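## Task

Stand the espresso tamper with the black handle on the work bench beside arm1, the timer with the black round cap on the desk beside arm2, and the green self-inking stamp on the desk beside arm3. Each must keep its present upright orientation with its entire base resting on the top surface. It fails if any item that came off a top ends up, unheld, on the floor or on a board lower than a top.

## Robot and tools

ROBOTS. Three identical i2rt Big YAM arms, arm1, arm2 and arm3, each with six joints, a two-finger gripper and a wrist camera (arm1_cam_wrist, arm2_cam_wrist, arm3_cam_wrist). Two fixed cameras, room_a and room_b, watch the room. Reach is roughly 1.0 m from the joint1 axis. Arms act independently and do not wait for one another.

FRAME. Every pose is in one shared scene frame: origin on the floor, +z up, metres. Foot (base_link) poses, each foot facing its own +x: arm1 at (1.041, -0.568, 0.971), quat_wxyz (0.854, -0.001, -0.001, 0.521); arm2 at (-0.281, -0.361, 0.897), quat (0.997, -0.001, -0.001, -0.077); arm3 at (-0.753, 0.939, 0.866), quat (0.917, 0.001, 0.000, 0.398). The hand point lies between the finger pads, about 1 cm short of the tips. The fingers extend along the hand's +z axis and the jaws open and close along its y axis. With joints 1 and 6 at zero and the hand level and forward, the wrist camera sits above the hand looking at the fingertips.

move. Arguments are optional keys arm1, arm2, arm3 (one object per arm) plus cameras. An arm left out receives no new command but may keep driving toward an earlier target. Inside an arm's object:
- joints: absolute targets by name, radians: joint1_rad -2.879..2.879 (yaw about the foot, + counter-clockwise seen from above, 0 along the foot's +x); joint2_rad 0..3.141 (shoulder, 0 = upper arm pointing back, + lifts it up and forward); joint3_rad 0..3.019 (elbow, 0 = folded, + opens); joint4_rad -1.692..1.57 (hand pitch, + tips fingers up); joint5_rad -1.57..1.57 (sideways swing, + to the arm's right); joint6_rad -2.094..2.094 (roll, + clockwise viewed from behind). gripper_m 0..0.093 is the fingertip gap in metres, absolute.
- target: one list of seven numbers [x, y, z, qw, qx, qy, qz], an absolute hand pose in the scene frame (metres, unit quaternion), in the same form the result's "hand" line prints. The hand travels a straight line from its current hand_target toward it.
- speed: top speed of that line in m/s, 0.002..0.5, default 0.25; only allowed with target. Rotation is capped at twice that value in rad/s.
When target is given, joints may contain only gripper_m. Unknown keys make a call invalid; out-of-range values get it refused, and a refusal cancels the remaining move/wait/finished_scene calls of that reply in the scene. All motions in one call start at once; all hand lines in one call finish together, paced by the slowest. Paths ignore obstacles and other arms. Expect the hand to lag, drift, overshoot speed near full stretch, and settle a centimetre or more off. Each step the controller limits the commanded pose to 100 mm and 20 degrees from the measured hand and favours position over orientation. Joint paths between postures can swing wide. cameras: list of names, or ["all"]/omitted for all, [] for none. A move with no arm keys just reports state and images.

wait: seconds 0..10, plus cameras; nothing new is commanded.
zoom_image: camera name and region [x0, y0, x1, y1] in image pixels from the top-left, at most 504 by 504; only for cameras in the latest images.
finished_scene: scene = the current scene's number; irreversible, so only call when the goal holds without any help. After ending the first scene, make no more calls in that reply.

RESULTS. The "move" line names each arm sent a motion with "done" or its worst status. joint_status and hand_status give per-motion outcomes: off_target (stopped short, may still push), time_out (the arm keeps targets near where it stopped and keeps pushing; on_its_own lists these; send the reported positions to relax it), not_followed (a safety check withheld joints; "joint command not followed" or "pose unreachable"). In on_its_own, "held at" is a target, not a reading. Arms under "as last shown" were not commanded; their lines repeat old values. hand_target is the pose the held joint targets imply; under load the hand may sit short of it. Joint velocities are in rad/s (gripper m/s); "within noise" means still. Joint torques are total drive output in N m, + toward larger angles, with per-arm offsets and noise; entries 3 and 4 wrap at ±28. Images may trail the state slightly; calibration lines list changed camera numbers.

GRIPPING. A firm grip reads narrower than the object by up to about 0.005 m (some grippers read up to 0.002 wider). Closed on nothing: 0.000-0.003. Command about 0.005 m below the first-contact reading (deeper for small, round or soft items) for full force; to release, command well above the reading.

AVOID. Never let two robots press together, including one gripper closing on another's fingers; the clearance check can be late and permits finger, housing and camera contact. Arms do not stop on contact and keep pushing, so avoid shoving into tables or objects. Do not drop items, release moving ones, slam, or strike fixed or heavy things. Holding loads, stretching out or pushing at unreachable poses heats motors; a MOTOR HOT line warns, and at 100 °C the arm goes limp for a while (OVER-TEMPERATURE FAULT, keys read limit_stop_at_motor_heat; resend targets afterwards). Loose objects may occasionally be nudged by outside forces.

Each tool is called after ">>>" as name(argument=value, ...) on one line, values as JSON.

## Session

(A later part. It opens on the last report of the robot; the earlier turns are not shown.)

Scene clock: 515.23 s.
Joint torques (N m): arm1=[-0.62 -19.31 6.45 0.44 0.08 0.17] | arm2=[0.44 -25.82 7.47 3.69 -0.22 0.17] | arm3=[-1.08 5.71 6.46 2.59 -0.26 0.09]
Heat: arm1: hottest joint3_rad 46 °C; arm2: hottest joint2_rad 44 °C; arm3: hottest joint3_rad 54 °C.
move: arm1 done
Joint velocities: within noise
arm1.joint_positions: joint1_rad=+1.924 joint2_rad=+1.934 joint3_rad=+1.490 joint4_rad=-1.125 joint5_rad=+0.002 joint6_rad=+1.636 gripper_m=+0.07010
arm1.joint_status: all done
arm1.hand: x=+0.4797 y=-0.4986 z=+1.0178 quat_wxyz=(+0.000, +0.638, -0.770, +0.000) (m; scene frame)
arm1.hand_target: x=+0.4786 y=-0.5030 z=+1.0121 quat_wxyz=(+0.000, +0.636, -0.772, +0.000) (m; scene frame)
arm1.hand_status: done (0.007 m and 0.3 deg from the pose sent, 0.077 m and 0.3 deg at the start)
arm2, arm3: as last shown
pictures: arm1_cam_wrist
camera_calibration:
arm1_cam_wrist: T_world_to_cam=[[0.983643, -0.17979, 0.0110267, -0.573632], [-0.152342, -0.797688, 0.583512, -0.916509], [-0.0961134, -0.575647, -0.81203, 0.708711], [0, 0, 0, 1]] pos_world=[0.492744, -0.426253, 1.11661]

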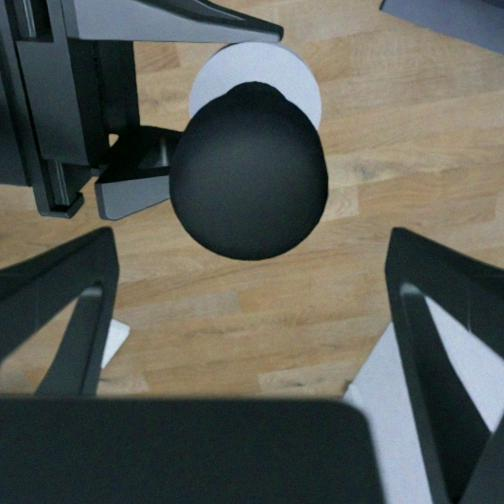

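>>> move(arm1={"target":[0.4785,-0.503,0.970,0,-0.6361,0.7716,0],"speed":0.05}, cameras=["arm1_cam_wrist","arm2_cam_wrist"])

Scene clock: 523.20 s.
Joint torques (N m): arm1=[-0.67 -19.43 6.09 0.47 0.08 0.15] | arm2=[0.38 -25.52 7.43 3.82 -0.17 0.16] | arm3=[-1.08 5.77 6.39 2.59 -0.24 0.09]
Heat: arm1: hottest joint3_rad 45 °C; arm2: hottest joint2_rad 44 °C; arm3: hottest joint3_rad 54 °C.
move: arm1 done
Joint velocities: within noise
arm1.joint_positions: joint1_rad=+1.924 joint2_rad=+1.985 joint3_rad=+1.451 joint4_rad=-1.033 joint5_rad=+0.002 joint6_rad=+1.636 gripper_m=+0.07010
arm1.joint_status: not commanded
arm1.hand: x=+0.4788 y=-0.4985 z=+0.9767 quat_wxyz=(+0.000, +0.638, -0.770, -0.001) (m; scene frame)
arm1.hand_target: x=+0.4786 y=-0.5030 z=+0.9701 quat_wxyz=(+0.000, +0.636, -0.772, +0.000) (m; scene frame)
arm1.hand_status: done (0.008 m and 0.3 deg from the pose sent, 0.048 m and 0.3 deg at the start)
arm2, arm3: as last shown
pictures: arm1_cam_wrist, arm2_cam_wrist
camera_calibration:
arm1_cam_wrist: T_world_to_cam=[[0.983601, -0.180124, 0.00916891, -0.570594], [-0.15153, -0.797748, 0.583642, -0.893118], [-0.0978136, -0.57546, -0.81196, 0.676168], [0, 0, 0, 1]] pos_world=[0.492041, -0.426153, 1.07551]
arm2_cam_wrist: T_world_to_cam=[[-0.193161, -0.981148, 0.00617984, -0.400286], [-0.40191, 0.0733763, -0.912735, 1.06412], [0.895074, -0.178789, -0.408506, -0.0502528], [0, 0, 0, 1]] pos_world=[0.39534, -0.479805, 0.953203]

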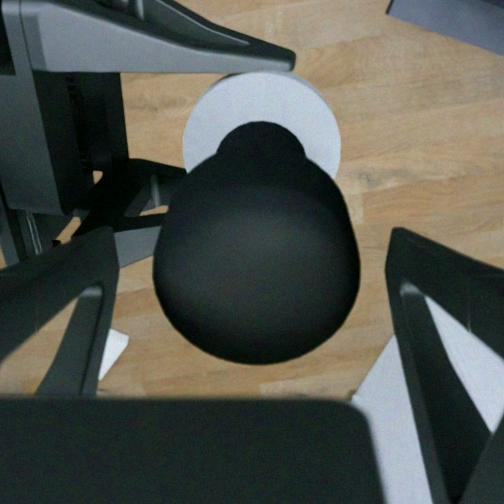

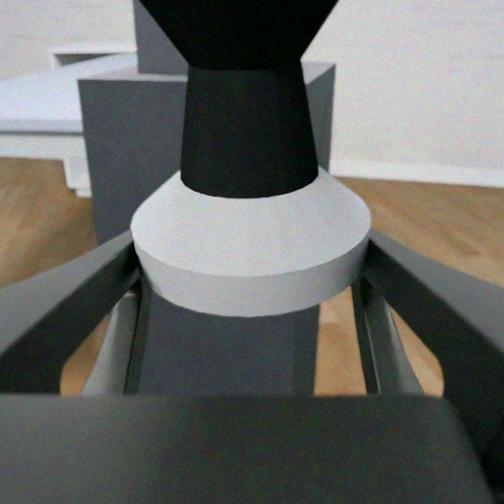

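>>> move(arm1={"joints":{"gripper_m":0.047}}, cameras=[])

>>> move(arm1={"joints":{"gripper_m":0.0405}}, cameras=["arm1_cam_wrist","arm2_cam_wrist"])

Scene clock: 530.37 s.
Joint torques (N m): arm1=[-0.67 -19.49 6.12 0.54 0.08 0.15] | arm2=[-0.21 -25.7 7.54 3.81 -0.24 0.16] | arm3=[-1.08 5.6 6.38 2.62 -0.25 0.09]
Heat: arm1: hottest joint3_rad 45 °C; arm2: hottest joint2_rad 45 °C; arm3: hottest joint3_rad 53 °C.
move: arm1 done
Joint velocities: within noise
arm1.joint_positions: joint1_rad=+1.924 joint2_rad=+1.985 joint3_rad=+1.451 joint4_rad=-1.032 joint5_rad=+0.002 joint6_rad=+1.636 gripper_m=+0.04717
arm1.joint_status: all done
arm1.hand: x=+0.4786 y=-0.4985 z=+0.9767 quat_wxyz=(+0.001, +0.638, -0.770, -0.001) (m; scene frame)
arm1.hand_target: x=+0.4786 y=-0.5030 z=+0.9701 quat_wxyz=(+0.000, +0.636, -0.772, +0.000) (m; scene frame)
arm1.hand_status: not commanded
arm2, arm3: as last shown
pictures: none
No camera images: "cameras" was empty.

Scene clock: 530.77 s.
Joint torques (N m): arm1=[-0.67 -19.43 6.09 0.54 0.08 0.15] | arm2=[1.03 -25.7 7.68 3.73 -0.24 0.18] | arm3=[-1.03 5.71 6.39 2.59 -0.25 0.09]
Heat: arm1: hottest joint3_rad 45 °C; arm2: hottest joint2_rad 45 °C; arm3: hottest joint3_rad 53 °C.
move: arm1 off_target
Joint velocities: within noise
arm1.joint_positions: joint1_rad=+1.924 joint2_rad=+1.986 joint3_rad=+1.451 joint4_rad=-1.032 joint5_rad=+0.002 joint6_rad=+1.636 gripper_m=+0.04445
arm1.joint_status: gripper_m off_target (ended at +0.04447, target +0.04050)
arm1.hand: x=+0.4787 y=-0.4985 z=+0.9765 quat_wxyz=(+0.000, +0.638, -0.770, -0.001) (m; scene frame)
arm1.hand_target: x=+0.4786 y=-0.5030 z=+0.9700 quat_wxyz=(+0.000, +0.636, -0.772, +0.000) (m; scene frame)
arm1.hand_status: not commanded
arm2.joint_positions: joint1_rad=-0.015 joint2_rad=+2.539 joint3_rad=+1.460 joint4_rad=+1.290 joint5_rad=+0.029 joint6_rad=-0.009 gripper_m=+0.05108
arm2.joint_status: not commanded
arm2.hand: x=+0.5023 y=-0.5006 z=+0.9020 quat_wxyz=(-0.774, -0.061, -0.626, +0.079) (m; scene frame)
arm2.hand_target: x=+0.5070 y=-0.4969 z=+0.9376 quat_wxyz=(-0.799, -0.059, -0.594, +0.074) (m; scene frame)
arm2.hand_status: not commanded
arm3: as last shown
pictures: arm1_cam_wrist, arm2_cam_wrist
camera_calibration:
arm1_cam_wrist: T_world_to_cam=[[0.983603, -0.180133, 0.00878927, -0.570089], [-0.151322, -0.797807, 0.583614, -0.893115], [-0.0981157, -0.575375, -0.811984, 0.676207], [0, 0, 0, 1]] pos_world=[0.49194, -0.426153, 1.07531]
arm2_cam_wrist: T_world_to_cam=[[-0.193194, -0.981141, 0.00623716, -0.400283], [-0.402597, 0.0734741, -0.912424, 1.06374], [0.894758, -0.178786, -0.409199, -0.0493017], [0, 0, 0, 1]] pos_world=[0.395038, -0.479705, 0.9529]

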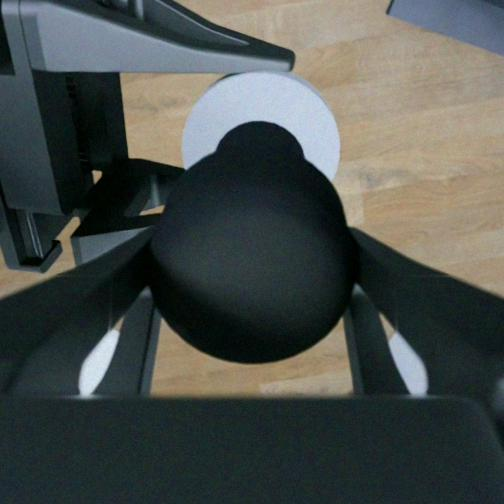

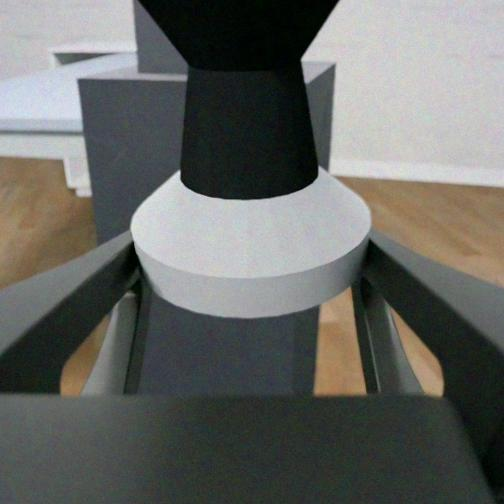

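>>> move(arm2={"joints":{"gripper_m":0.08}}, cameras=["arm1_cam_wrist","arm2_cam_wrist"])

>>> move(arm2={"target":[0.33,-0.47,0.90,0.78,0.059,0.615,-0.074],"speed":0.1}, cameras=["arm1_cam_wrist","arm2_cam_wrist"])

Scene clock: 543.87 s.
Joint torques (N m): arm1=[-0.67 -21.71 6.69 0.39 0.08 0.16] | arm2=[0.44 -25.99 7.47 2.78 -0.21 0.16] | arm3=[-1.2 5.66 6.37 2.61 -0.26 0.09]
Heat: arm1: hottest joint3_rad 45 °C; arm2: hottest joint2_rad 45 °C; arm3: hottest joint3_rad 52 °C.
move: arm2 done
Joint velocities: within noise
arm1.joint_positions: joint1_rad=+1.924 joint2_rad=+2.008 joint3_rad=+1.440 joint4_rad=-1.029 joint5_rad=+0.002 joint6_rad=+1.636 gripper_m=+0.04441
arm1.joint_status: not commanded
arm1.hand: x=+0.4860 y=-0.4994 z=+0.9610 quat_wxyz=(-0.010, +0.638, -0.770, +0.010) (m; scene frame)
arm1.hand_target: x=+0.4786 y=-0.5030 z=+0.9701 quat_wxyz=(+0.000, +0.636, -0.772, +0.000) (m; scene frame)
arm1.hand_status: not commanded
arm2.joint_positions: joint1_rad=-0.015 joint2_rad=+2.538 joint3_rad=+1.460 joint4_rad=+1.310 joint5_rad=+0.029 joint6_rad=-0.009 gripper_m=+0.07993
arm2.joint_status: all done
arm2.hand: x=+0.5013 y=-0.5004 z=+0.9075 quat_wxyz=(-0.780, -0.061, -0.618, +0.079) (m; scene frame)
arm2.hand_target: x=+0.5070 y=-0.4969 z=+0.9378 quat_wxyz=(-0.799, -0.059, -0.594, +0.074) (m; scene frame)
arm2.hand_status: not commanded
arm3: as last shown
pictures: arm1_cam_wrist, arm2_cam_wrist
camera_calibration:
arm1_cam_wrist: T_world_to_cam=[[0.982891, -0.17996, 0.0392295, -0.606162], [-0.168902, -0.795701, 0.581663, -0.872258], [-0.073461, -0.578338, -0.812483, 0.650804], [0, 0, 0, 1]] pos_world=[0.496273, -0.426757, 1.05991]
arm2_cam_wrist: T_world_to_cam=[[-0.19335, -0.981114, 0.00567225, -0.399798], [-0.383626, 0.0702782, -0.92081, 1.06482], [0.903021, -0.180214, -0.389969, -0.0684357], [0, 0, 0, 1]] pos_world=[0.392993, -0.479414, 0.956081]

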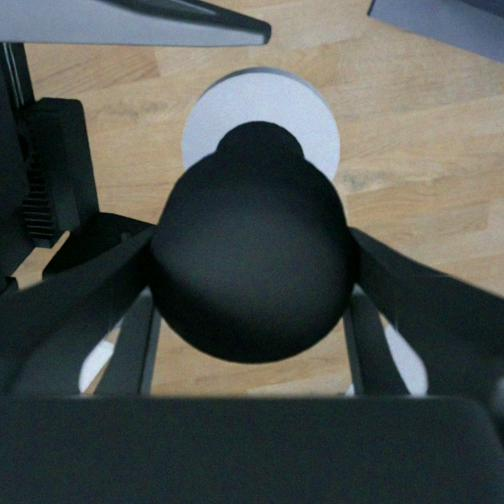

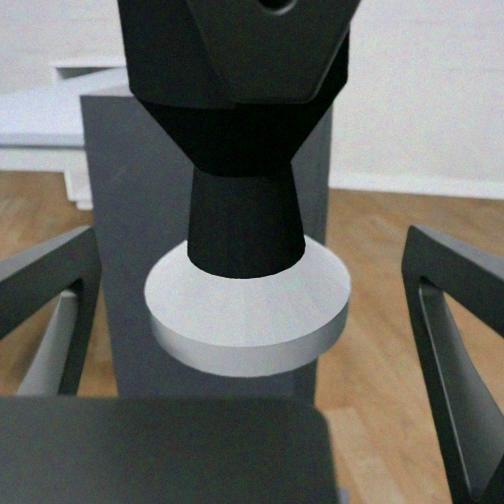

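Scene clock: 546.33 s.
Joint torques (N m): arm1=[-0.67 -21.3 6.69 0.39 0.09 0.15] | arm2=[-0.32 -20.19 2.14 2.8 -0.2 0.15] | arm3=[-1.08 5.71 6.37 2.61 -0.25 0.08]
Heat: arm1: hottest joint3_rad 45 °C; arm2: hottest joint2_rad 45 °C; arm3: hottest joint3_rad 52 °C.
move: arm2 off_target
Joint velocities: within noise
arm1, arm3: as last shown
arm2.joint_positions: joint1_rad=-0.015 joint2_rad=+2.376 joint3_rad=+0.880 joint4_rad=+1.556 joint5_rad=+0.024 joint6_rad=-0.009 gripper_m=+0.07995
arm2.joint_status: not commanded
arm2.hand: x=+0.3280 y=-0.4699 z=+0.8755 quat_wxyz=(-0.724, -0.063, -0.682, +0.074) (m; scene frame)
arm2.hand_target: x=+0.3306 y=-0.4700 z=+0.8999 quat_wxyz=(-0.742, -0.064, -0.664, +0.071) (m; scene frame)
arm2.hand_status: off_target (0.025 m and 10.0 deg from the pose sent, 0.174 m and 0.6 deg at the start; a joint's target at an end of its range on 39 of 74 steps)
pictures: arm1_cam_wrist, arm2_cam_wrist
camera_calibration:
arm1_cam_wrist: T_world_to_cam=[[0.982891, -0.17996, 0.0392295, -0.606162], [-0.168902, -0.795701, 0.581663, -0.872258], [-0.073461, -0.578338, -0.812483, 0.650804], [0, 0, 0, 1]] pos_world=[0.496273, -0.426757, 1.05991]
arm2_cam_wrist: T_world_to_cam=[[-0.187276, -0.982255, 0.0101376, -0.409503], [-0.53346, 0.0930326, -0.840693, 0.95639], [0.824832, -0.16285, -0.541417, 0.247449], [0, 0, 0, 1]] pos_world=[0.229402, -0.450915, 0.942155]

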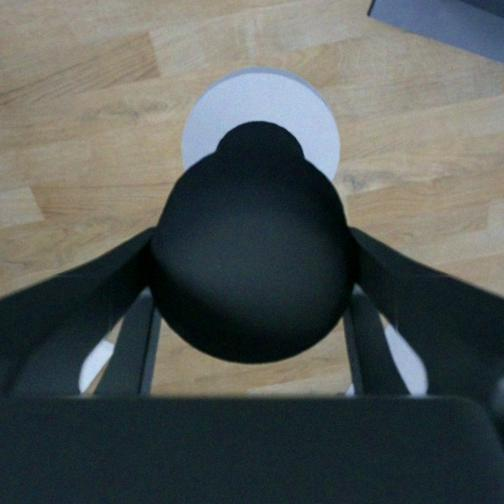

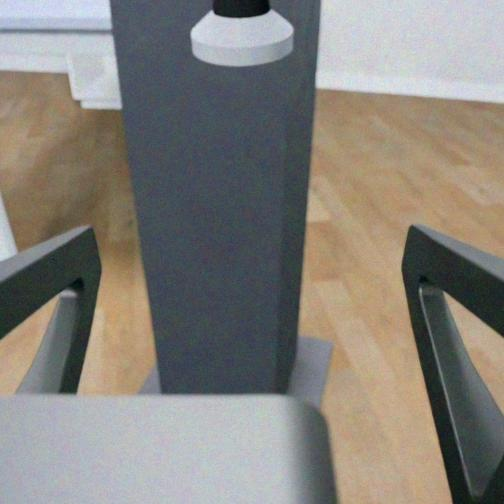

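>>> move(arm1={"joints":{"joint1_rad":-0.845,"joint6_rad":0,"joint2_rad":1.9,"joint4_rad":-1.11}}, arm2={"joints":{"joint2_rad":0.54,"joint3_rad":1.47,"joint4_rad":-1.352,"joint5_rad":0}}, cameras=["arm1_cam_wrist","room_a"])

Scene clock: 574.27 s.
Joint torques (N m): arm1=[-0.97 -21.71 7.32 -0.21 -0.01 -0.12] | arm2=[-0.56 2.67 12.98 1.81 -0.18 0.18] | arm3=[-1.14 5.6 6.32 2.66 -0.25 0.08]
Heat: arm1: hottest joint3_rad 44 °C; arm2: hottest joint2_rad 43 °C; arm3: hottest joint3_rad 51 °C.
move: arm1 done; arm2 done
Joint velocities: within noise
arm1.joint_positions: joint1_rad=-0.850 joint2_rad=+1.923 joint3_rad=+1.437 joint4_rad=-1.099 joint5_rad=+0.002 joint6_rad=+0.013 gripper_m=+0.04441
arm1.joint_status: all done
arm1.hand: x=+1.5746 y=-0.4345 z=+1.0075 quat_wxyz=(+0.006, +0.116, -0.993, +0.003) (m; scene frame)
arm1.hand_target: x=+1.5769 y=-0.4308 z=+1.0230 quat_wxyz=(-0.004, +0.125, -0.992, +0.001) (m; scene frame)
arm1.hand_status: not commanded
arm2.joint_positions: joint1_rad=-0.015 joint2_rad=+0.544 joint3_rad=+1.416 joint4_rad=-1.346 joint5_rad=+0.004 joint6_rad=-0.009 gripper_m=+0.07995
arm2.joint_status: all done
arm2.hand: x=-0.0848 y=-0.3950 z=+1.4614 quat_wxyz=(-0.520, -0.069, -0.850, +0.049) (m; scene frame)
arm2.hand_target: x=-0.0972 y=-0.3924 z=+1.4857 quat_wxyz=(-0.542, -0.071, -0.836, +0.047) (m; scene frame)
arm2.hand_status: not commanded
arm3.joint_positions: joint1_rad=-2.056 joint2_rad=+0.506 joint3_rad=+1.440 joint4_rad=-1.339 joint5_rad=+0.000 joint6_rad=-0.007 gripper_m=+0.06197
arm3.joint_status: not commanded
arm3.hand: x=-0.6940 y=+0.7693 z=+1.4485 quat_wxyz=(-0.446, -0.482, -0.683, +0.320) (m; scene frame)
arm3.hand_target: x=-0.6916 y=+0.7655 z=+1.4496 quat_wxyz=(-0.450, -0.482, -0.681, +0.318) (m; scene frame)
arm3.hand_status: not commanded
pictures: arm1_cam_wrist, room_a
led back after a hold (arm2 arm): the arm was led back toward your command in small steps, so it may still be short of it.
joint command not followed: on one or more control steps a check withheld the commanded joint targets of the arm2 arm, and it was not sent them on those steps.
cause: the commanded joint targets, or the way to them, would bring a part of the robot too close to another arm (this arm's fingers and the arm1 arm's wrist (the part past joint 4), where that arm would come to rest).
camera_calibration:
arm1_cam_wrist: T_world_to_cam=[[0.236679, -0.971471, 0.0150971, -0.81082], [-0.783234, -0.181578, 0.594621, 0.557339], [-0.574916, -0.152559, -0.803864, 1.77208], [0, 0, 0, 1]] pos_world=[1.64723, -0.41614, 1.10535]

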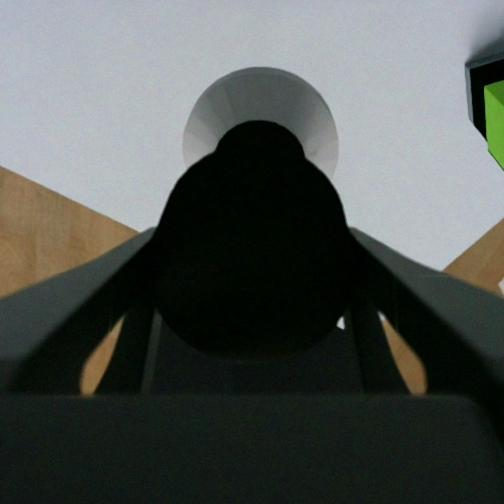

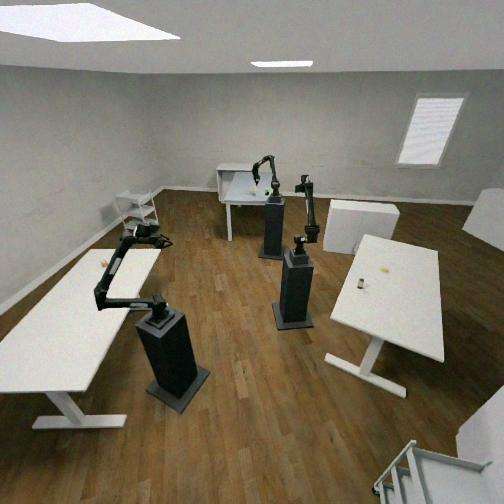

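>>> move(arm1={"target":[1.578,-0.431,0.92,0,-0.125,0.992,0],"speed":0.08}, cameras=["arm1_cam_wrist"])

>>> move(arm1={"target":[1.578,-0.431,0.905,0,-0.125,0.992,0],"speed":0.03}, cameras=["arm1_cam_wrist"])

>>> zoom_image(camera="arm1_cam_wrist", region=[150, 20, 350, 220])

Scene clock: 587.00 s.
Joint torques (N m): arm1=[-1.08 -21.25 6.06 0.49 -0.03 -0.12] | arm2=[0.44 2.32 12.89 1.51 -0.19 0.13] | arm3=[-0.97 5.6 6.39 2.58 -0.23 0.08]
Heat: arm1: hottest joint3_rad 44 °C; arm2: hottest joint2_rad 42 °C; arm3: hottest joint3_rad 50 °C.
move: arm1 off_target
Joint velocities: within noise
arm1.joint_positions: joint1_rad=-0.850 joint2_rad=+2.062 joint3_rad=+1.369 joint4_rad=-0.907 joint5_rad=+0.000 joint6_rad=+0.012 gripper_m=+0.04441
arm1.joint_status: not commanded
arm1.hand: x=+1.5714 y=-0.4350 z=+0.9121 quat_wxyz=(+0.014, +0.117, -0.993, +0.003) (m; scene frame)
arm1.hand_target: x=+1.5779 y=-0.4311 z=+0.9200 quat_wxyz=(+0.000, +0.125, -0.992, +0.000) (m; scene frame)
arm1.hand_status: off_target (0.011 m and 1.9 deg from the pose sent, 0.088 m and 1.3 deg at the start)
arm2, arm3: as last shown
arm2.hand: x=-0.0848 y=-0.3950 z=+1.4613 quat_wxyz=(-0.519, -0.069, -0.850, +0.049) (m; scene frame)
pictures: arm1_cam_wrist
camera_calibration:
arm1_cam_wrist: T_world_to_cam=[[0.237906, -0.971203, 0.0128511, -0.80899], [-0.77402, -0.181578, 0.606566, 0.586129], [-0.586765, -0.154253, -0.79493, 1.70319], [0, 0, 0, 1]] pos_world=[1.64551, -0.416544, 1.00879]

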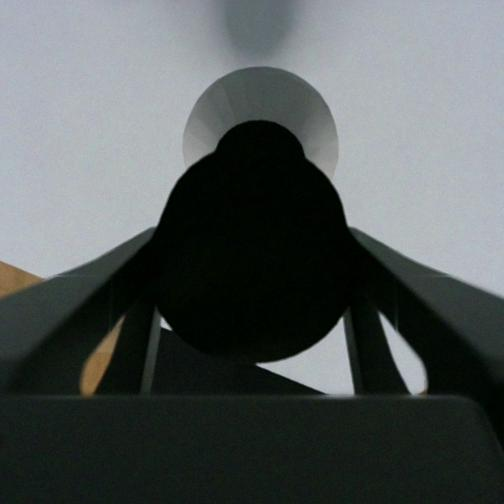

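Scene clock: 588.07 s.
Joint torques (N m): arm1=[-1.08 -21.07 5.56 0.54 -0.03 -0.13] | arm2=[0.09 2.55 13.07 1.72 -0.21 0.15] | arm3=[-1.2 5.66 6.37 2.65 -0.24 0.08]
Heat: arm1: hottest joint3_rad 44 °C; arm2: hottest joint2_rad 42 °C; arm3: hottest joint3_rad 50 °C.
move: arm1 done
Joint velocities: within noise
arm1.joint_positions: joint1_rad=-0.850 joint2_rad=+2.084 joint3_rad=+1.369 joint4_rad=-0.877 joint5_rad=+0.000 joint6_rad=+0.012 gripper_m=+0.04441
arm1.joint_status: not commanded
arm1.hand: x=+1.5746 y=-0.4342 z=+0.9005 quat_wxyz=(+0.009, +0.117, -0.993, +0.002) (m; scene frame)
arm1.hand_target: x=+1.5780 y=-0.4311 z=+0.9050 quat_wxyz=(+0.000, +0.125, -0.992, +0.000) (m; scene frame)
arm1.hand_status: done (0.007 m and 1.4 deg from the pose sent, 0.010 m and 1.8 deg at the start)
arm2, arm3: as last shown
pictures: arm1_cam_wrist
camera_calibration:
arm1_cam_wrist: T_world_to_cam=[[0.237816, -0.971226, 0.0127946, -0.808618], [-0.779121, -0.182878, 0.599605, 0.609521], [-0.580012, -0.152564, -0.800194, 1.6907], [0, 0, 0, 1]] pos_world=[1.64782, -0.415942, 0.997766]

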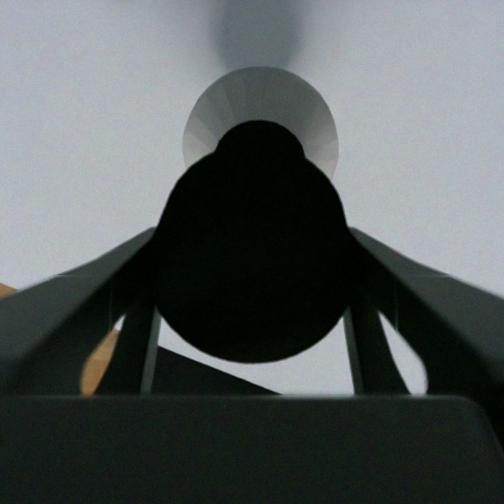

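Scaled by 2.520 from the camera's 504x504 image, which has a finer 720x720 frame.

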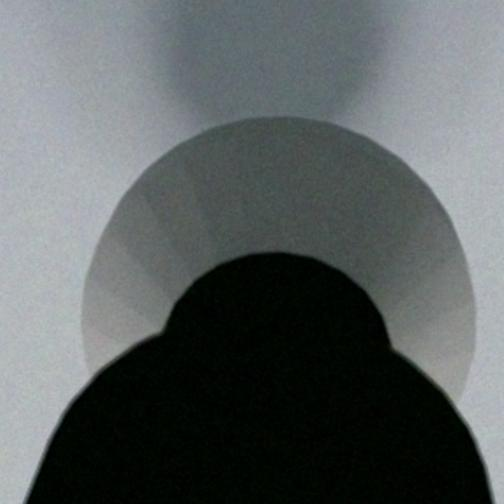

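>>> move(arm1={"joints":{"joint4_rad":-0.862}}, cameras=[])

>>> move(arm1={"target":[1.578,-0.431,0.899,0.01,-0.125,0.992,0.0],"speed":0.03}, cameras=["arm1_cam_wrist"])

Scene clock: 597.83 s.
Joint torques (N m): arm1=[-1.03 -21.13 5.56 0.59 -0.04 -0.13] | arm2=[0.09 2.73 13.16 1.59 -0.2 0.14] | arm3=[-1.2 5.77 6.37 2.63 -0.24 0.08]
Heat: arm1: hottest joint3_rad 43 °C; arm2: hottest joint2_rad 41 °C; arm3: hottest joint3_rad 50 °C.
move: arm1 done
Joint velocities: within noise
arm1.joint_positions: joint1_rad=-0.850 joint2_rad=+2.084 joint3_rad=+1.369 joint4_rad=-0.873 joint5_rad=+0.000 joint6_rad=+0.012 gripper_m=+0.04441
arm1.joint_status: all done
arm1.hand: x=+1.5755 y=-0.4340 z=+0.9004 quat_wxyz=(+0.008, +0.117, -0.993, +0.002) (m; scene frame)
arm1.hand_target: x=+1.5790 y=-0.4308 z=+0.9050 quat_wxyz=(-0.002, +0.125, -0.992, +0.000) (m; scene frame)
arm1.hand_status: not commanded
arm2, arm3: as last shown
pictures: none
No camera images: "cameras" was empty.

Scene clock: 598.83 s.
Joint torques (N m): arm1=[-0.97 -21.01 5.67 0.65 0.06 -0.11] | arm2=[0.5 3.02 12.97 1.68 -0.16 0.15] | arm3=[-1.14 5.77 6.31 2.58 -0.25 0.08]
Heat: arm1: hottest joint3_rad 43 °C; arm2: hottest joint2_rad 41 °C; arm3: hottest joint3_rad 50 °C.
move: arm1 done
Joint velocities: within noise
arm1.joint_positions: joint1_rad=-0.850 joint2_rad=+2.084 joint3_rad=+1.347 joint4_rad=-0.837 joint5_rad=+0.000 joint6_rad=+0.012 gripper_m=+0.04441
arm1.joint_status: not commanded
arm1.hand: x=+1.5732 y=-0.4346 z=+0.8940 quat_wxyz=(+0.001, +0.117, -0.993, +0.001) (m; scene frame)
arm1.hand_target: x=+1.5780 y=-0.4311 z=+0.8990 quat_wxyz=(-0.010, +0.125, -0.992, +0.000) (m; scene frame)
arm1.hand_status: done (0.008 m and 1.6 deg from the pose sent, 0.004 m and 2.2 deg at the start)
arm2, arm3: as last shown
pictures: arm1_cam_wrist
camera_calibration:
arm1_cam_wrist: T_world_to_cam=[[0.237651, -0.971267, 0.0127346, -0.808302], [-0.788983, -0.185369, 0.585785, 0.639038], [-0.566593, -0.14926, -0.810367, 1.67414], [0, 0, 0, 1]] pos_world=[1.64484, -0.416737, 0.992621]

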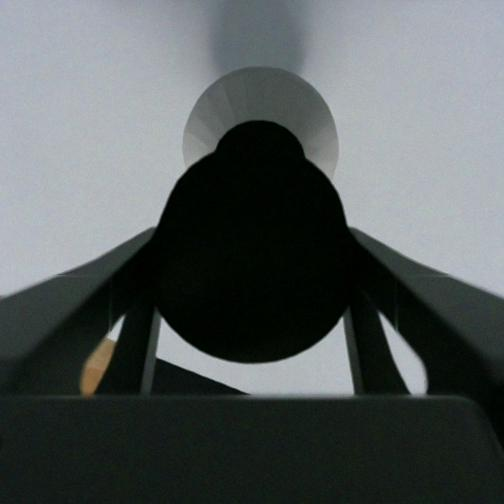

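Now vertical. Step down.

>>> move(arm1={"target":[1.578,-0.431,0.894,0.006,-0.125,0.992,0.0],"speed":0.03}, cameras=[])

>>> move(arm1={"target":[1.578,-0.431,0.888,0.006,-0.125,0.992,0.0],"speed":0.03}, cameras=["arm1_cam_wrist"])

>>> move(arm1={"target":[1.578,-0.431,0.882,0.006,-0.125,0.992,0.0],"speed":0.03}, cameras=["arm1_cam_wrist"])

Scene clock: 610.90 s.
Joint torques (N m): arm1=[-1.03 -20.95 5.91 0.51 0.02 -0.12] | arm2=[0.15 2.37 13 1.73 -0.23 0.13] | arm3=[-1.2 5.6 6.38 2.61 -0.24 0.08]
Heat: arm1: hottest joint3_rad 43 °C; arm2: hottest joint2_rad 40 °C; arm3: hottest joint3_rad 50 °C.
move: arm1 done
Joint velocities: within noise
arm1.joint_positions: joint1_rad=-0.850 joint2_rad=+2.095 joint3_rad=+1.347 joint4_rad=-0.837 joint5_rad=+0.000 joint6_rad=+0.012 gripper_m=+0.04441
arm1.joint_status: not commanded
arm1.hand: x=+1.5710 y=-0.4352 z=+0.8880 quat_wxyz=(+0.006, +0.117, -0.993, +0.002) (m; scene frame)
arm1.hand_target: x=+1.5780 y=-0.4311 z=+0.8940 quat_wxyz=(-0.006, +0.125, -0.992, +0.000) (m; scene frame)
arm1.hand_status: done (0.010 m and 1.7 deg from the pose sent, 0.006 m and 1.2 deg at the start)
arm2, arm3: as last shown
pictures: none
No camera images: "cameras" was empty.

Scene clock: 611.87 s.
Joint torques (N m): arm1=[-1.03 -20.89 5.81 0.54 0.02 -0.11] | arm2=[0.62 2.9 13.04 1.62 -0.17 0.15] | arm3=[-1.2 5.6 6.39 2.59 -0.24 0.09]
Heat: arm1: hottest joint3_rad 43 °C; arm2: hottest joint2_rad 40 °C; arm3: hottest joint3_rad 50 °C.
move: arm1 done
Joint velocities: within noise
arm1.joint_positions: joint1_rad=-0.850 joint2_rad=+2.105 joint3_rad=+1.347 joint4_rad=-0.826 joint5_rad=+0.000 joint6_rad=+0.012 gripper_m=+0.04441
arm1.joint_status: not commanded
arm1.hand: x=+1.5715 y=-0.4351 z=+0.8827 quat_wxyz=(+0.006, +0.117, -0.993, +0.002) (m; scene frame)
arm1.hand_target: x=+1.5779 y=-0.4311 z=+0.8881 quat_wxyz=(-0.006, +0.125, -0.992, +0.000) (m; scene frame)
arm1.hand_status: done (0.009 m and 1.7 deg from the pose sent, 0.008 m and 1.7 deg at the start)
arm2, arm3: as last shown
pictures: arm1_cam_wrist
camera_calibration:
arm1_cam_wrist: T_world_to_cam=[[0.237759, -0.97124, 0.0127998, -0.808406], [-0.783119, -0.183878, 0.594066, 0.628372], [-0.574627, -0.151268, -0.804315, 1.67036], [0, 0, 0, 1]] pos_world=[1.64413, -0.41694, 0.980548]

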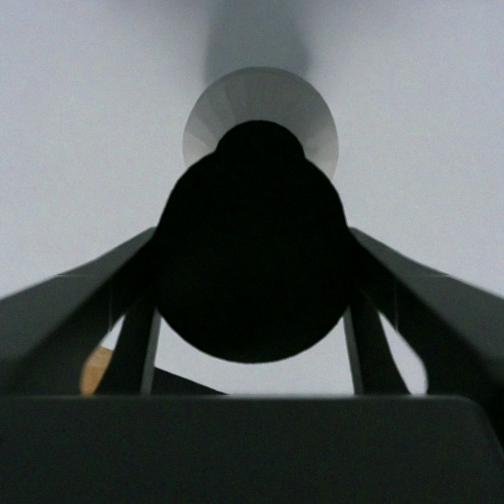

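Scene clock: 612.83 s.
Joint torques (N m): arm1=[-1.03 -20.95 5.65 0.51 0.02 -0.12] | arm2=[0.21 3.19 13.07 1.61 -0.22 0.16] | arm3=[-1.14 5.66 6.34 2.66 -0.26 0.08]
Heat: arm1: hottest joint3_rad 43 °C; arm2: hottest joint2_rad 40 °C; arm3: hottest joint3_rad 50 °C.
move: arm1 done
Joint velocities: within noise
arm1.joint_positions: joint1_rad=-0.850 joint2_rad=+2.116 joint3_rad=+1.347 joint4_rad=-0.814 joint5_rad=+0.000 joint6_rad=+0.012 gripper_m=+0.04441
arm1.joint_status: not commanded
arm1.hand: x=+1.5721 y=-0.4349 z=+0.8771 quat_wxyz=(+0.005, +0.117, -0.993, +0.002) (m; scene frame)
arm1.hand_target: x=+1.5780 y=-0.4311 z=+0.8821 quat_wxyz=(-0.006, +0.125, -0.992, +0.000) (m; scene frame)
arm1.hand_status: done (0.009 m and 1.6 deg from the pose sent, 0.008 m and 1.7 deg at the start)
arm2, arm3: as last shown
pictures: arm1_cam_wrist
camera_calibration:
arm1_cam_wrist: T_world_to_cam=[[0.237708, -0.971252, 0.0127873, -0.808267], [-0.78396, -0.184063, 0.592898, 0.634498], [-0.5735, -0.150961, -0.805176, 1.66535], [0, 0, 0, 1]] pos_world=[1.64463, -0.41684, 0.975044]

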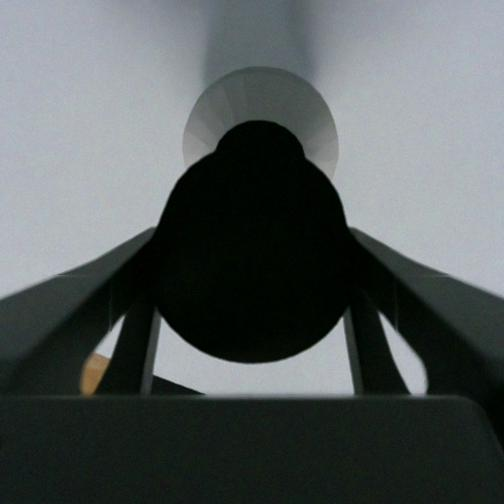

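>>> move(arm1={"target":[1.578,-0.431,0.877,0.008,-0.125,0.992,0.0],"speed":0.03}, cameras=[])

>>> move(arm1={"target":[1.578,-0.431,0.872,0.008,-0.125,0.992,0.0],"speed":0.03}, cameras=["arm1_cam_wrist"])

>>> move(arm1={"target":[1.578,-0.431,0.867,0.008,-0.125,0.992,0.0],"speed":0.03}, cameras=["arm1_cam_wrist"])

>>> zoom_image(camera="arm1_cam_wrist", region=[150, 20, 350, 220])

Scene clock: 626.07 s.
Joint torques (N m): arm1=[-1.03 -21.01 5.34 0.54 0.04 -0.12] | arm2=[0.03 3.08 12.94 1.78 -0.2 0.13] | arm3=[-1.03 5.77 6.41 2.65 -0.26 0.08]
Heat: arm1: hottest joint3_rad 43 °C; arm2: hottest joint3_rad 41 °C; arm3: hottest joint3_rad 50 °C.
move: arm1 done
Joint velocities: within noise
arm1.joint_positions: joint1_rad=-0.850 joint2_rad=+2.123 joint3_rad=+1.347 joint4_rad=-0.799 joint5_rad=+0.000 joint6_rad=+0.012 gripper_m=+0.04441
arm1.joint_status: not commanded
arm1.hand: x=+1.5742 y=-0.4344 z=+0.8734 quat_wxyz=(+0.001, +0.117, -0.993, +0.001) (m; scene frame)
arm1.hand_target: x=+1.5780 y=-0.4311 z=+0.8771 quat_wxyz=(-0.008, +0.125, -0.992, +0.000) (m; scene frame)
arm1.hand_status: done (0.006 m and 1.4 deg from the pose sent, 0.007 m and 1.8 deg at the start)
arm2.joint_positions: joint1_rad=-0.015 joint2_rad=+0.544 joint3_rad=+1.416 joint4_rad=-1.346 joint5_rad=+0.004 joint6_rad=-0.009 gripper_m=+0.07995
arm2.joint_status: not commanded
arm2.hand: x=-0.0848 y=-0.3950 z=+1.4613 quat_wxyz=(-0.519, -0.069, -0.850, +0.049) (m; scene frame)
arm2.hand_target: x=-0.0972 y=-0.3924 z=+1.4857 quat_wxyz=(-0.542, -0.071, -0.836, +0.047) (m; scene frame)
arm2.hand_status: not commanded
arm3.joint_positions: joint1_rad=-2.056 joint2_rad=+0.506 joint3_rad=+1.440 joint4_rad=-1.339 joint5_rad=+0.000 joint6_rad=-0.007 gripper_m=+0.06197
arm3.joint_status: not commanded
arm3.hand: x=-0.6940 y=+0.7693 z=+1.4485 quat_wxyz=(-0.446, -0.482, -0.683, +0.320) (m; scene frame)
arm3.hand_target: x=-0.6916 y=+0.7655 z=+1.4496 quat_wxyz=(-0.450, -0.482, -0.681, +0.318) (m; scene frame)
arm3.hand_status: not commanded
pictures: none
No camera images: "cameras" was empty.

Scene clock: 627.03 s.
Joint torques (N m): arm1=[-1.03 -21.07 5.23 0.69 0.04 -0.11] | arm2=[-0.32 3.14 13 1.59 -0.22 0.12] | arm3=[-1.08 5.77 6.39 2.63 -0.26 0.08]
Heat: arm1: hottest joint3_rad 43 °C; arm2: hottest joint3_rad 41 °C; arm3: hottest joint3_rad 50 °C.
move: arm1 done
Joint velocities: within noise
arm1.joint_positions: joint1_rad=-0.850 joint2_rad=+2.132 joint3_rad=+1.347 joint4_rad=-0.789 joint5_rad=+0.000 joint6_rad=+0.012 gripper_m=+0.04441
arm1.joint_status: not commanded
arm1.hand: x=+1.5745 y=-0.4343 z=+0.8684 quat_wxyz=(+0.001, +0.117, -0.993, +0.001) (m; scene frame)
arm1.hand_target: x=+1.5780 y=-0.4311 z=+0.8720 quat_wxyz=(-0.008, +0.125, -0.992, +0.000) (m; scene frame)
arm1.hand_status: done (0.006 m and 1.4 deg from the pose sent, 0.005 m and 1.4 deg at the start)
arm2, arm3: as last shown
pictures: arm1_cam_wrist
camera_calibration:
arm1_cam_wrist: T_world_to_cam=[[0.237576, -0.971286, 0.0127056, -0.807848], [-0.788793, -0.185272, 0.586071, 0.654624], [-0.566889, -0.149259, -0.81016, 1.65438], [0, 0, 0, 1]] pos_world=[1.64614, -0.416437, 0.966922]

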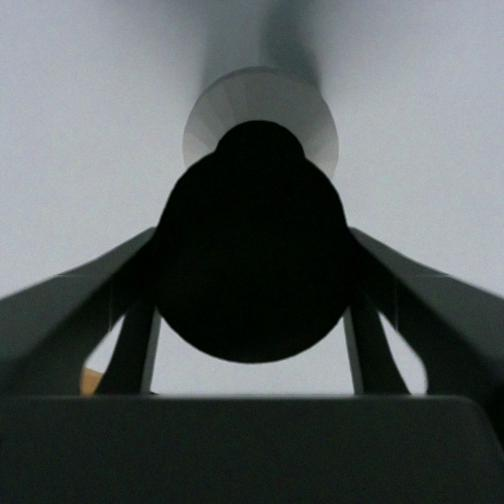

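Scene clock: 628.00 s.
Joint torques (N m): arm1=[-1.03 -21.07 5.16 0.57 0.04 -0.12] | arm2=[0.56 2.49 12.96 1.59 -0.18 0.17] | arm3=[-1.08 5.66 6.41 2.62 -0.25 0.08]
Heat: arm1: hottest joint3_rad 43 °C; arm2: hottest joint3_rad 41 °C; arm3: hottest joint3_rad 50 °C.
move: arm1 done
Joint velocities: within noise
arm1.joint_positions: joint1_rad=-0.850 joint2_rad=+2.141 joint3_rad=+1.347 joint4_rad=-0.780 joint5_rad=+0.000 joint6_rad=+0.012 gripper_m=+0.04441
arm1.joint_status: not commanded
arm1.hand: x=+1.5747 y=-0.4343 z=+0.8635 quat_wxyz=(+0.001, +0.117, -0.993, +0.001) (m; scene frame)
arm1.hand_target: x=+1.5780 y=-0.4311 z=+0.8670 quat_wxyz=(-0.008, +0.125, -0.992, +0.000) (m; scene frame)
arm1.hand_status: done (0.006 m and 1.4 deg from the pose sent, 0.005 m and 1.4 deg at the start)
arm2, arm3: as last shown
pictures: arm1_cam_wrist
camera_calibration:
arm1_cam_wrist: T_world_to_cam=[[0.237651, -0.971267, 0.0127346, -0.807955], [-0.788983, -0.185369, 0.585785, 0.658065], [-0.566593, -0.14926, -0.810367, 1.65026], [0, 0, 0, 1]] pos_world=[1.64624, -0.416437, 0.962121]

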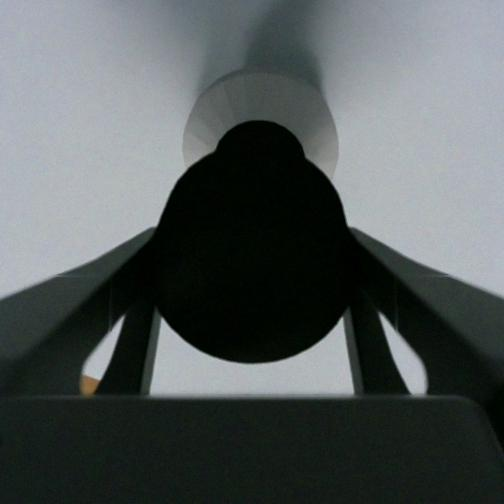

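Scaled by 2.520 from the camera's 504x504 image, which has a finer 720x720 frame.

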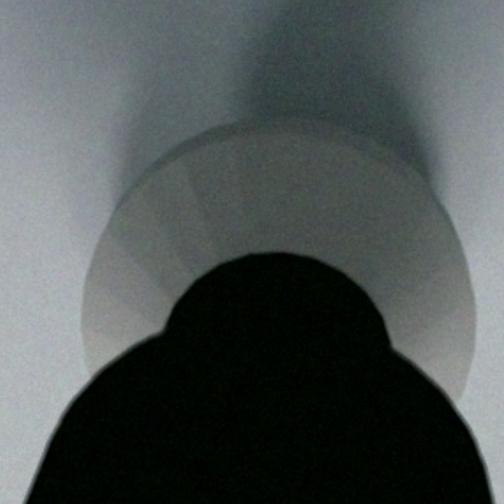

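>>> move(arm1={"target":[1.578,-0.431,0.862,0.008,-0.125,0.992,0.0],"speed":0.03}, cameras=[])

>>> move(arm1={"target":[1.578,-0.431,0.857,0.008,-0.125,0.992,0.0],"speed":0.03}, cameras=["arm1_cam_wrist","room_b"])

>>> zoom_image(camera="arm1_cam_wrist", region=[150, 20, 350, 220])

>>> zoom_image(camera="room_b", region=[340, 90, 440, 190])

Scene clock: 636.87 s.
Joint torques (N m): arm1=[-1.03 -21.07 5.07 0.64 0.03 -0.11] | arm2=[-0.03 2.55 12.98 1.47 -0.22 0.17] | arm3=[-0.97 5.66 6.37 2.58 -0.25 0.09]
Heat: arm1: hottest joint3_rad 42 °C; arm2: hottest joint3_rad 42 °C; arm3: hottest joint3_rad 49 °C.
move: arm1 done
Joint velocities: within noise
arm1.joint_positions: joint1_rad=-0.850 joint2_rad=+2.151 joint3_rad=+1.347 joint4_rad=-0.770 joint5_rad=+0.000 joint6_rad=+0.012 gripper_m=+0.04441
arm1.joint_status: not commanded
arm1.hand: x=+1.5749 y=-0.4342 z=+0.8587 quat_wxyz=(+0.001, +0.117, -0.993, +0.001) (m; scene frame)
arm1.hand_target: x=+1.5781 y=-0.4311 z=+0.8621 quat_wxyz=(-0.008, +0.125, -0.992, +0.000) (m; scene frame)
arm1.hand_status: done (0.006 m and 1.4 deg from the pose sent, 0.005 m and 1.4 deg at the start)
arm2, arm3: as last shown
pictures: none
No camera images: "cameras" was empty.

Scene clock: 637.83 s.
Joint torques (N m): arm1=[-1.03 -21.19 4.98 0.61 0.04 -0.11] | arm2=[-0.15 2.67 12.93 1.74 -0.18 0.16] | arm3=[-1.08 5.71 6.38 2.62 -0.25 0.09]
Heat: arm1: hottest joint3_rad 42 °C; arm2: hottest joint3_rad 42 °C; arm3: hottest joint3_rad 49 °C.
move: arm1 done
Joint velocities: within noise
arm1.joint_positions: joint1_rad=-0.850 joint2_rad=+2.160 joint3_rad=+1.347 joint4_rad=-0.760 joint5_rad=+0.000 joint6_rad=+0.012 gripper_m=+0.04441
arm1.joint_status: not commanded
arm1.hand: x=+1.5750 y=-0.4342 z=+0.8536 quat_wxyz=(+0.001, +0.117, -0.993, +0.001) (m; scene frame)
arm1.hand_target: x=+1.5780 y=-0.4311 z=+0.8570 quat_wxyz=(-0.008, +0.125, -0.992, +0.000) (m; scene frame)
arm1.hand_status: done (0.006 m and 1.4 deg from the pose sent, 0.005 m and 1.4 deg at the start)
arm2, arm3: as last shown
pictures: arm1_cam_wrist, room_b
camera_calibration:
arm1_cam_wrist: T_world_to_cam=[[0.237615, -0.971277, 0.0126915, -0.807804], [-0.789406, -0.185475, 0.585181, 0.665272], [-0.566019, -0.149066, -0.810803, 1.64204], [0, 0, 0, 1]] pos_world=[1.64654, -0.416437, 0.952319]

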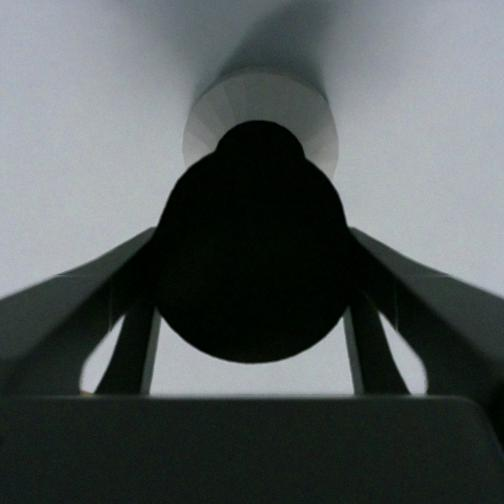

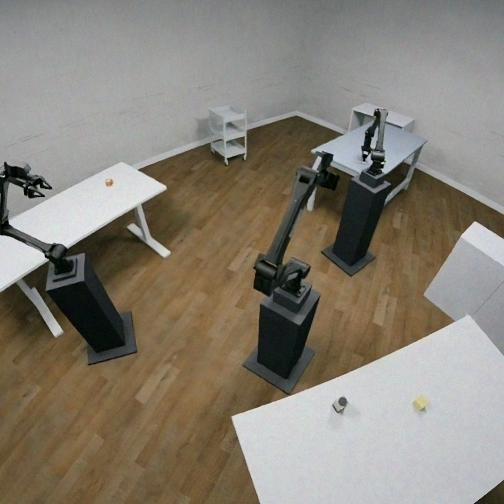

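Scaled by 2.520 from the camera's 504x504 image, which has a finer 720x720 frame.

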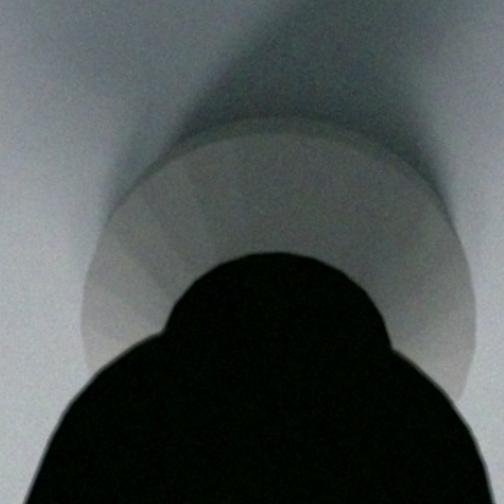

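Scaled by 5.040 from the camera's 504x504 image, which has a finer 720x720 frame.

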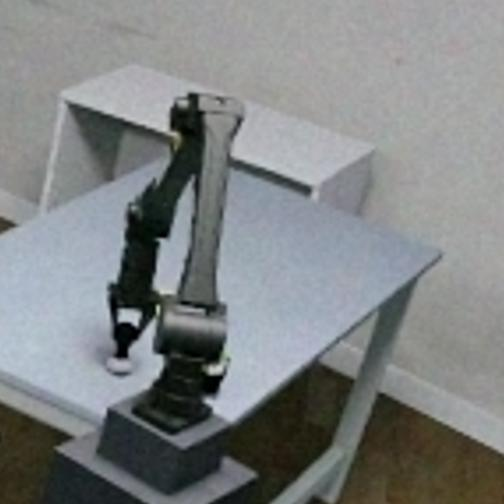

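>>> move(arm1={"target":[1.578,-0.431,0.852,0.008,-0.125,0.992,0.0],"speed":0.03}, cameras=[])

>>> move(arm1={"target":[1.578,-0.431,0.847,0.008,-0.125,0.992,0.0],"speed":0.03}, cameras=["arm1_cam_wrist"])

>>> zoom_image(camera="arm1_cam_wrist", region=[150, 20, 350, 220])

>>> move(arm1={"target":[1.578,-0.431,0.842,0.008,-0.125,0.992,0.0],"speed":0.03}, cameras=["arm1_cam_wrist"])

>>> zoom_image(camera="arm1_cam_wrist", region=[150, 20, 350, 220])

Scene clock: 653.73 s.
Joint torques (N m): arm1=[-1.03 -21.13 4.96 0.69 0.04 -0.11] | arm2=[-0.09 3.25 12.96 1.51 -0.16 0.16] | arm3=[-0.91 5.6 6.35 2.59 -0.25 0.08]
Heat: arm1: hottest joint3_rad 42 °C; arm2: hottest joint3_rad 43 °C; arm3: hottest joint3_rad 49 °C.
move: arm1 done
Joint velocities: within noise
arm1.joint_positions: joint1_rad=-0.850 joint2_rad=+2.169 joint3_rad=+1.347 joint4_rad=-0.751 joint5_rad=+0.000 joint6_rad=+0.012 gripper_m=+0.04441
arm1.joint_status: not commanded
arm1.hand: x=+1.5749 y=-0.4343 z=+0.8488 quat_wxyz=(+0.001, +0.117, -0.993, +0.001) (m; scene frame)
arm1.hand_target: x=+1.5780 y=-0.4311 z=+0.8521 quat_wxyz=(-0.008, +0.125, -0.992, +0.000) (m; scene frame)
arm1.hand_status: done (0.006 m and 1.4 deg from the pose sent, 0.005 m and 1.4 deg at the start)
arm2, arm3: as last shown
pictures: none
No camera images: "cameras" was empty.

Scene clock: 654.70 s.
Joint torques (N m): arm1=[-1.03 -20.84 4.93 0.68 0.04 -0.11] | arm2=[0.09 2.37 13.04 1.66 -0.2 0.13] | arm3=[-1.14 5.77 6.39 2.61 -0.24 0.09]
Heat: arm1: hottest joint3_rad 42 °C; arm2: hottest joint3_rad 43 °C; arm3: hottest joint3_rad 49 °C.
move: arm1 done
Joint velocities: within noise
arm1.joint_positions: joint1_rad=-0.850 joint2_rad=+2.175 joint3_rad=+1.347 joint4_rad=-0.743 joint5_rad=+0.000 joint6_rad=+0.012 gripper_m=+0.04441
arm1.joint_status: not commanded
arm1.hand: x=+1.5755 y=-0.4341 z=+0.8459 quat_wxyz=(-0.001, +0.117, -0.993, +0.001) (m; scene frame)
arm1.hand_target: x=+1.5780 y=-0.4311 z=+0.8471 quat_wxyz=(-0.008, +0.125, -0.992, +0.000) (m; scene frame)
arm1.hand_status: done (0.004 m and 1.3 deg from the pose sent, 0.005 m and 1.4 deg at the start)
arm2, arm3: as last shown
pictures: arm1_cam_wrist
camera_calibration:
arm1_cam_wrist: T_world_to_cam=[[0.237594, -0.971281, 0.0127335, -0.807667], [-0.790724, -0.185779, 0.583303, 0.67366], [-0.564185, -0.148658, -0.812155, 1.63451], [0, 0, 0, 1]] pos_world=[1.64674, -0.416337, 0.944813]

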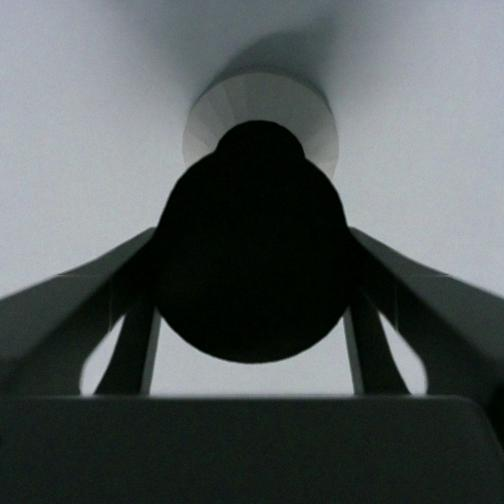

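Scaled by 2.520 from the camera's 504x504 image, which has a finer 720x720 frame.

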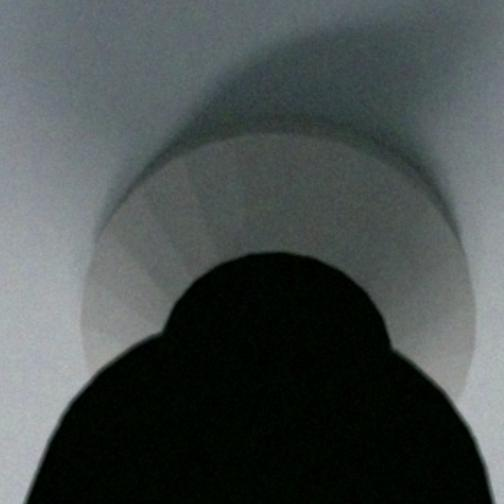

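Scene clock: 655.67 s.
Joint torques (N m): arm1=[-0.97 -20.07 4.96 0.87 0.04 -0.11] | arm2=[-0.44 2.84 13.03 1.65 -0.2 0.15] | arm3=[-1.2 5.71 6.37 2.59 -0.23 0.08]
Heat: arm1: hottest joint3_rad 42 °C; arm2: hottest joint3_rad 43 °C; arm3: hottest joint3_rad 49 °C.
move: arm1 done
Joint velocities: within noise
arm1.joint_positions: joint1_rad=-0.850 joint2_rad=+2.175 joint3_rad=+1.347 joint4_rad=-0.740 joint5_rad=+0.000 joint6_rad=+0.012 gripper_m=+0.04441
arm1.joint_status: not commanded
arm1.hand: x=+1.5763 y=-0.4339 z=+0.8457 quat_wxyz=(-0.002, +0.117, -0.993, +0.001) (m; scene frame)
arm1.hand_target: x=+1.5780 y=-0.4311 z=+0.8421 quat_wxyz=(-0.008, +0.125, -0.992, +0.000) (m; scene frame)
arm1.hand_status: done (0.005 m and 1.1 deg from the pose sent, 0.006 m and 1.3 deg at the start)
arm2, arm3: as last shown
pictures: arm1_cam_wrist
camera_calibration:
arm1_cam_wrist: T_world_to_cam=[[0.23757, -0.971287, 0.0127018, -0.807622], [-0.792667, -0.18629, 0.580495, 0.679724], [-0.561461, -0.147977, -0.814165, 1.6325], [0, 0, 0, 1]] pos_world=[1.64725, -0.416236, 0.944804]

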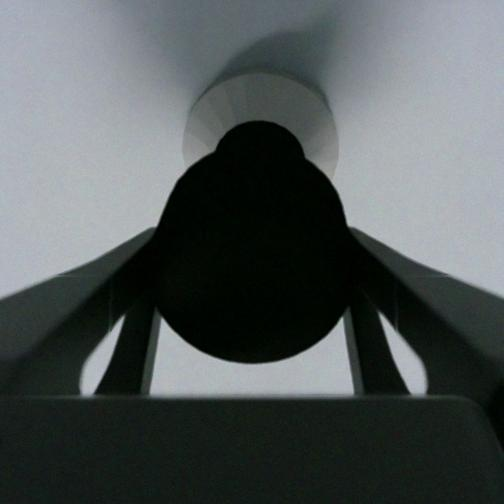

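Scaled by 2.520 from the camera's 504x504 image, which has a finer 720x720 frame.

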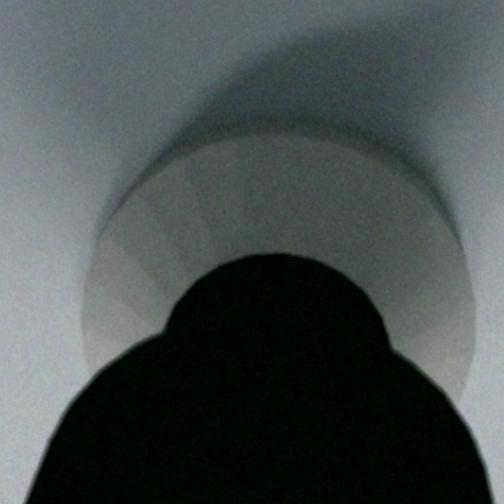

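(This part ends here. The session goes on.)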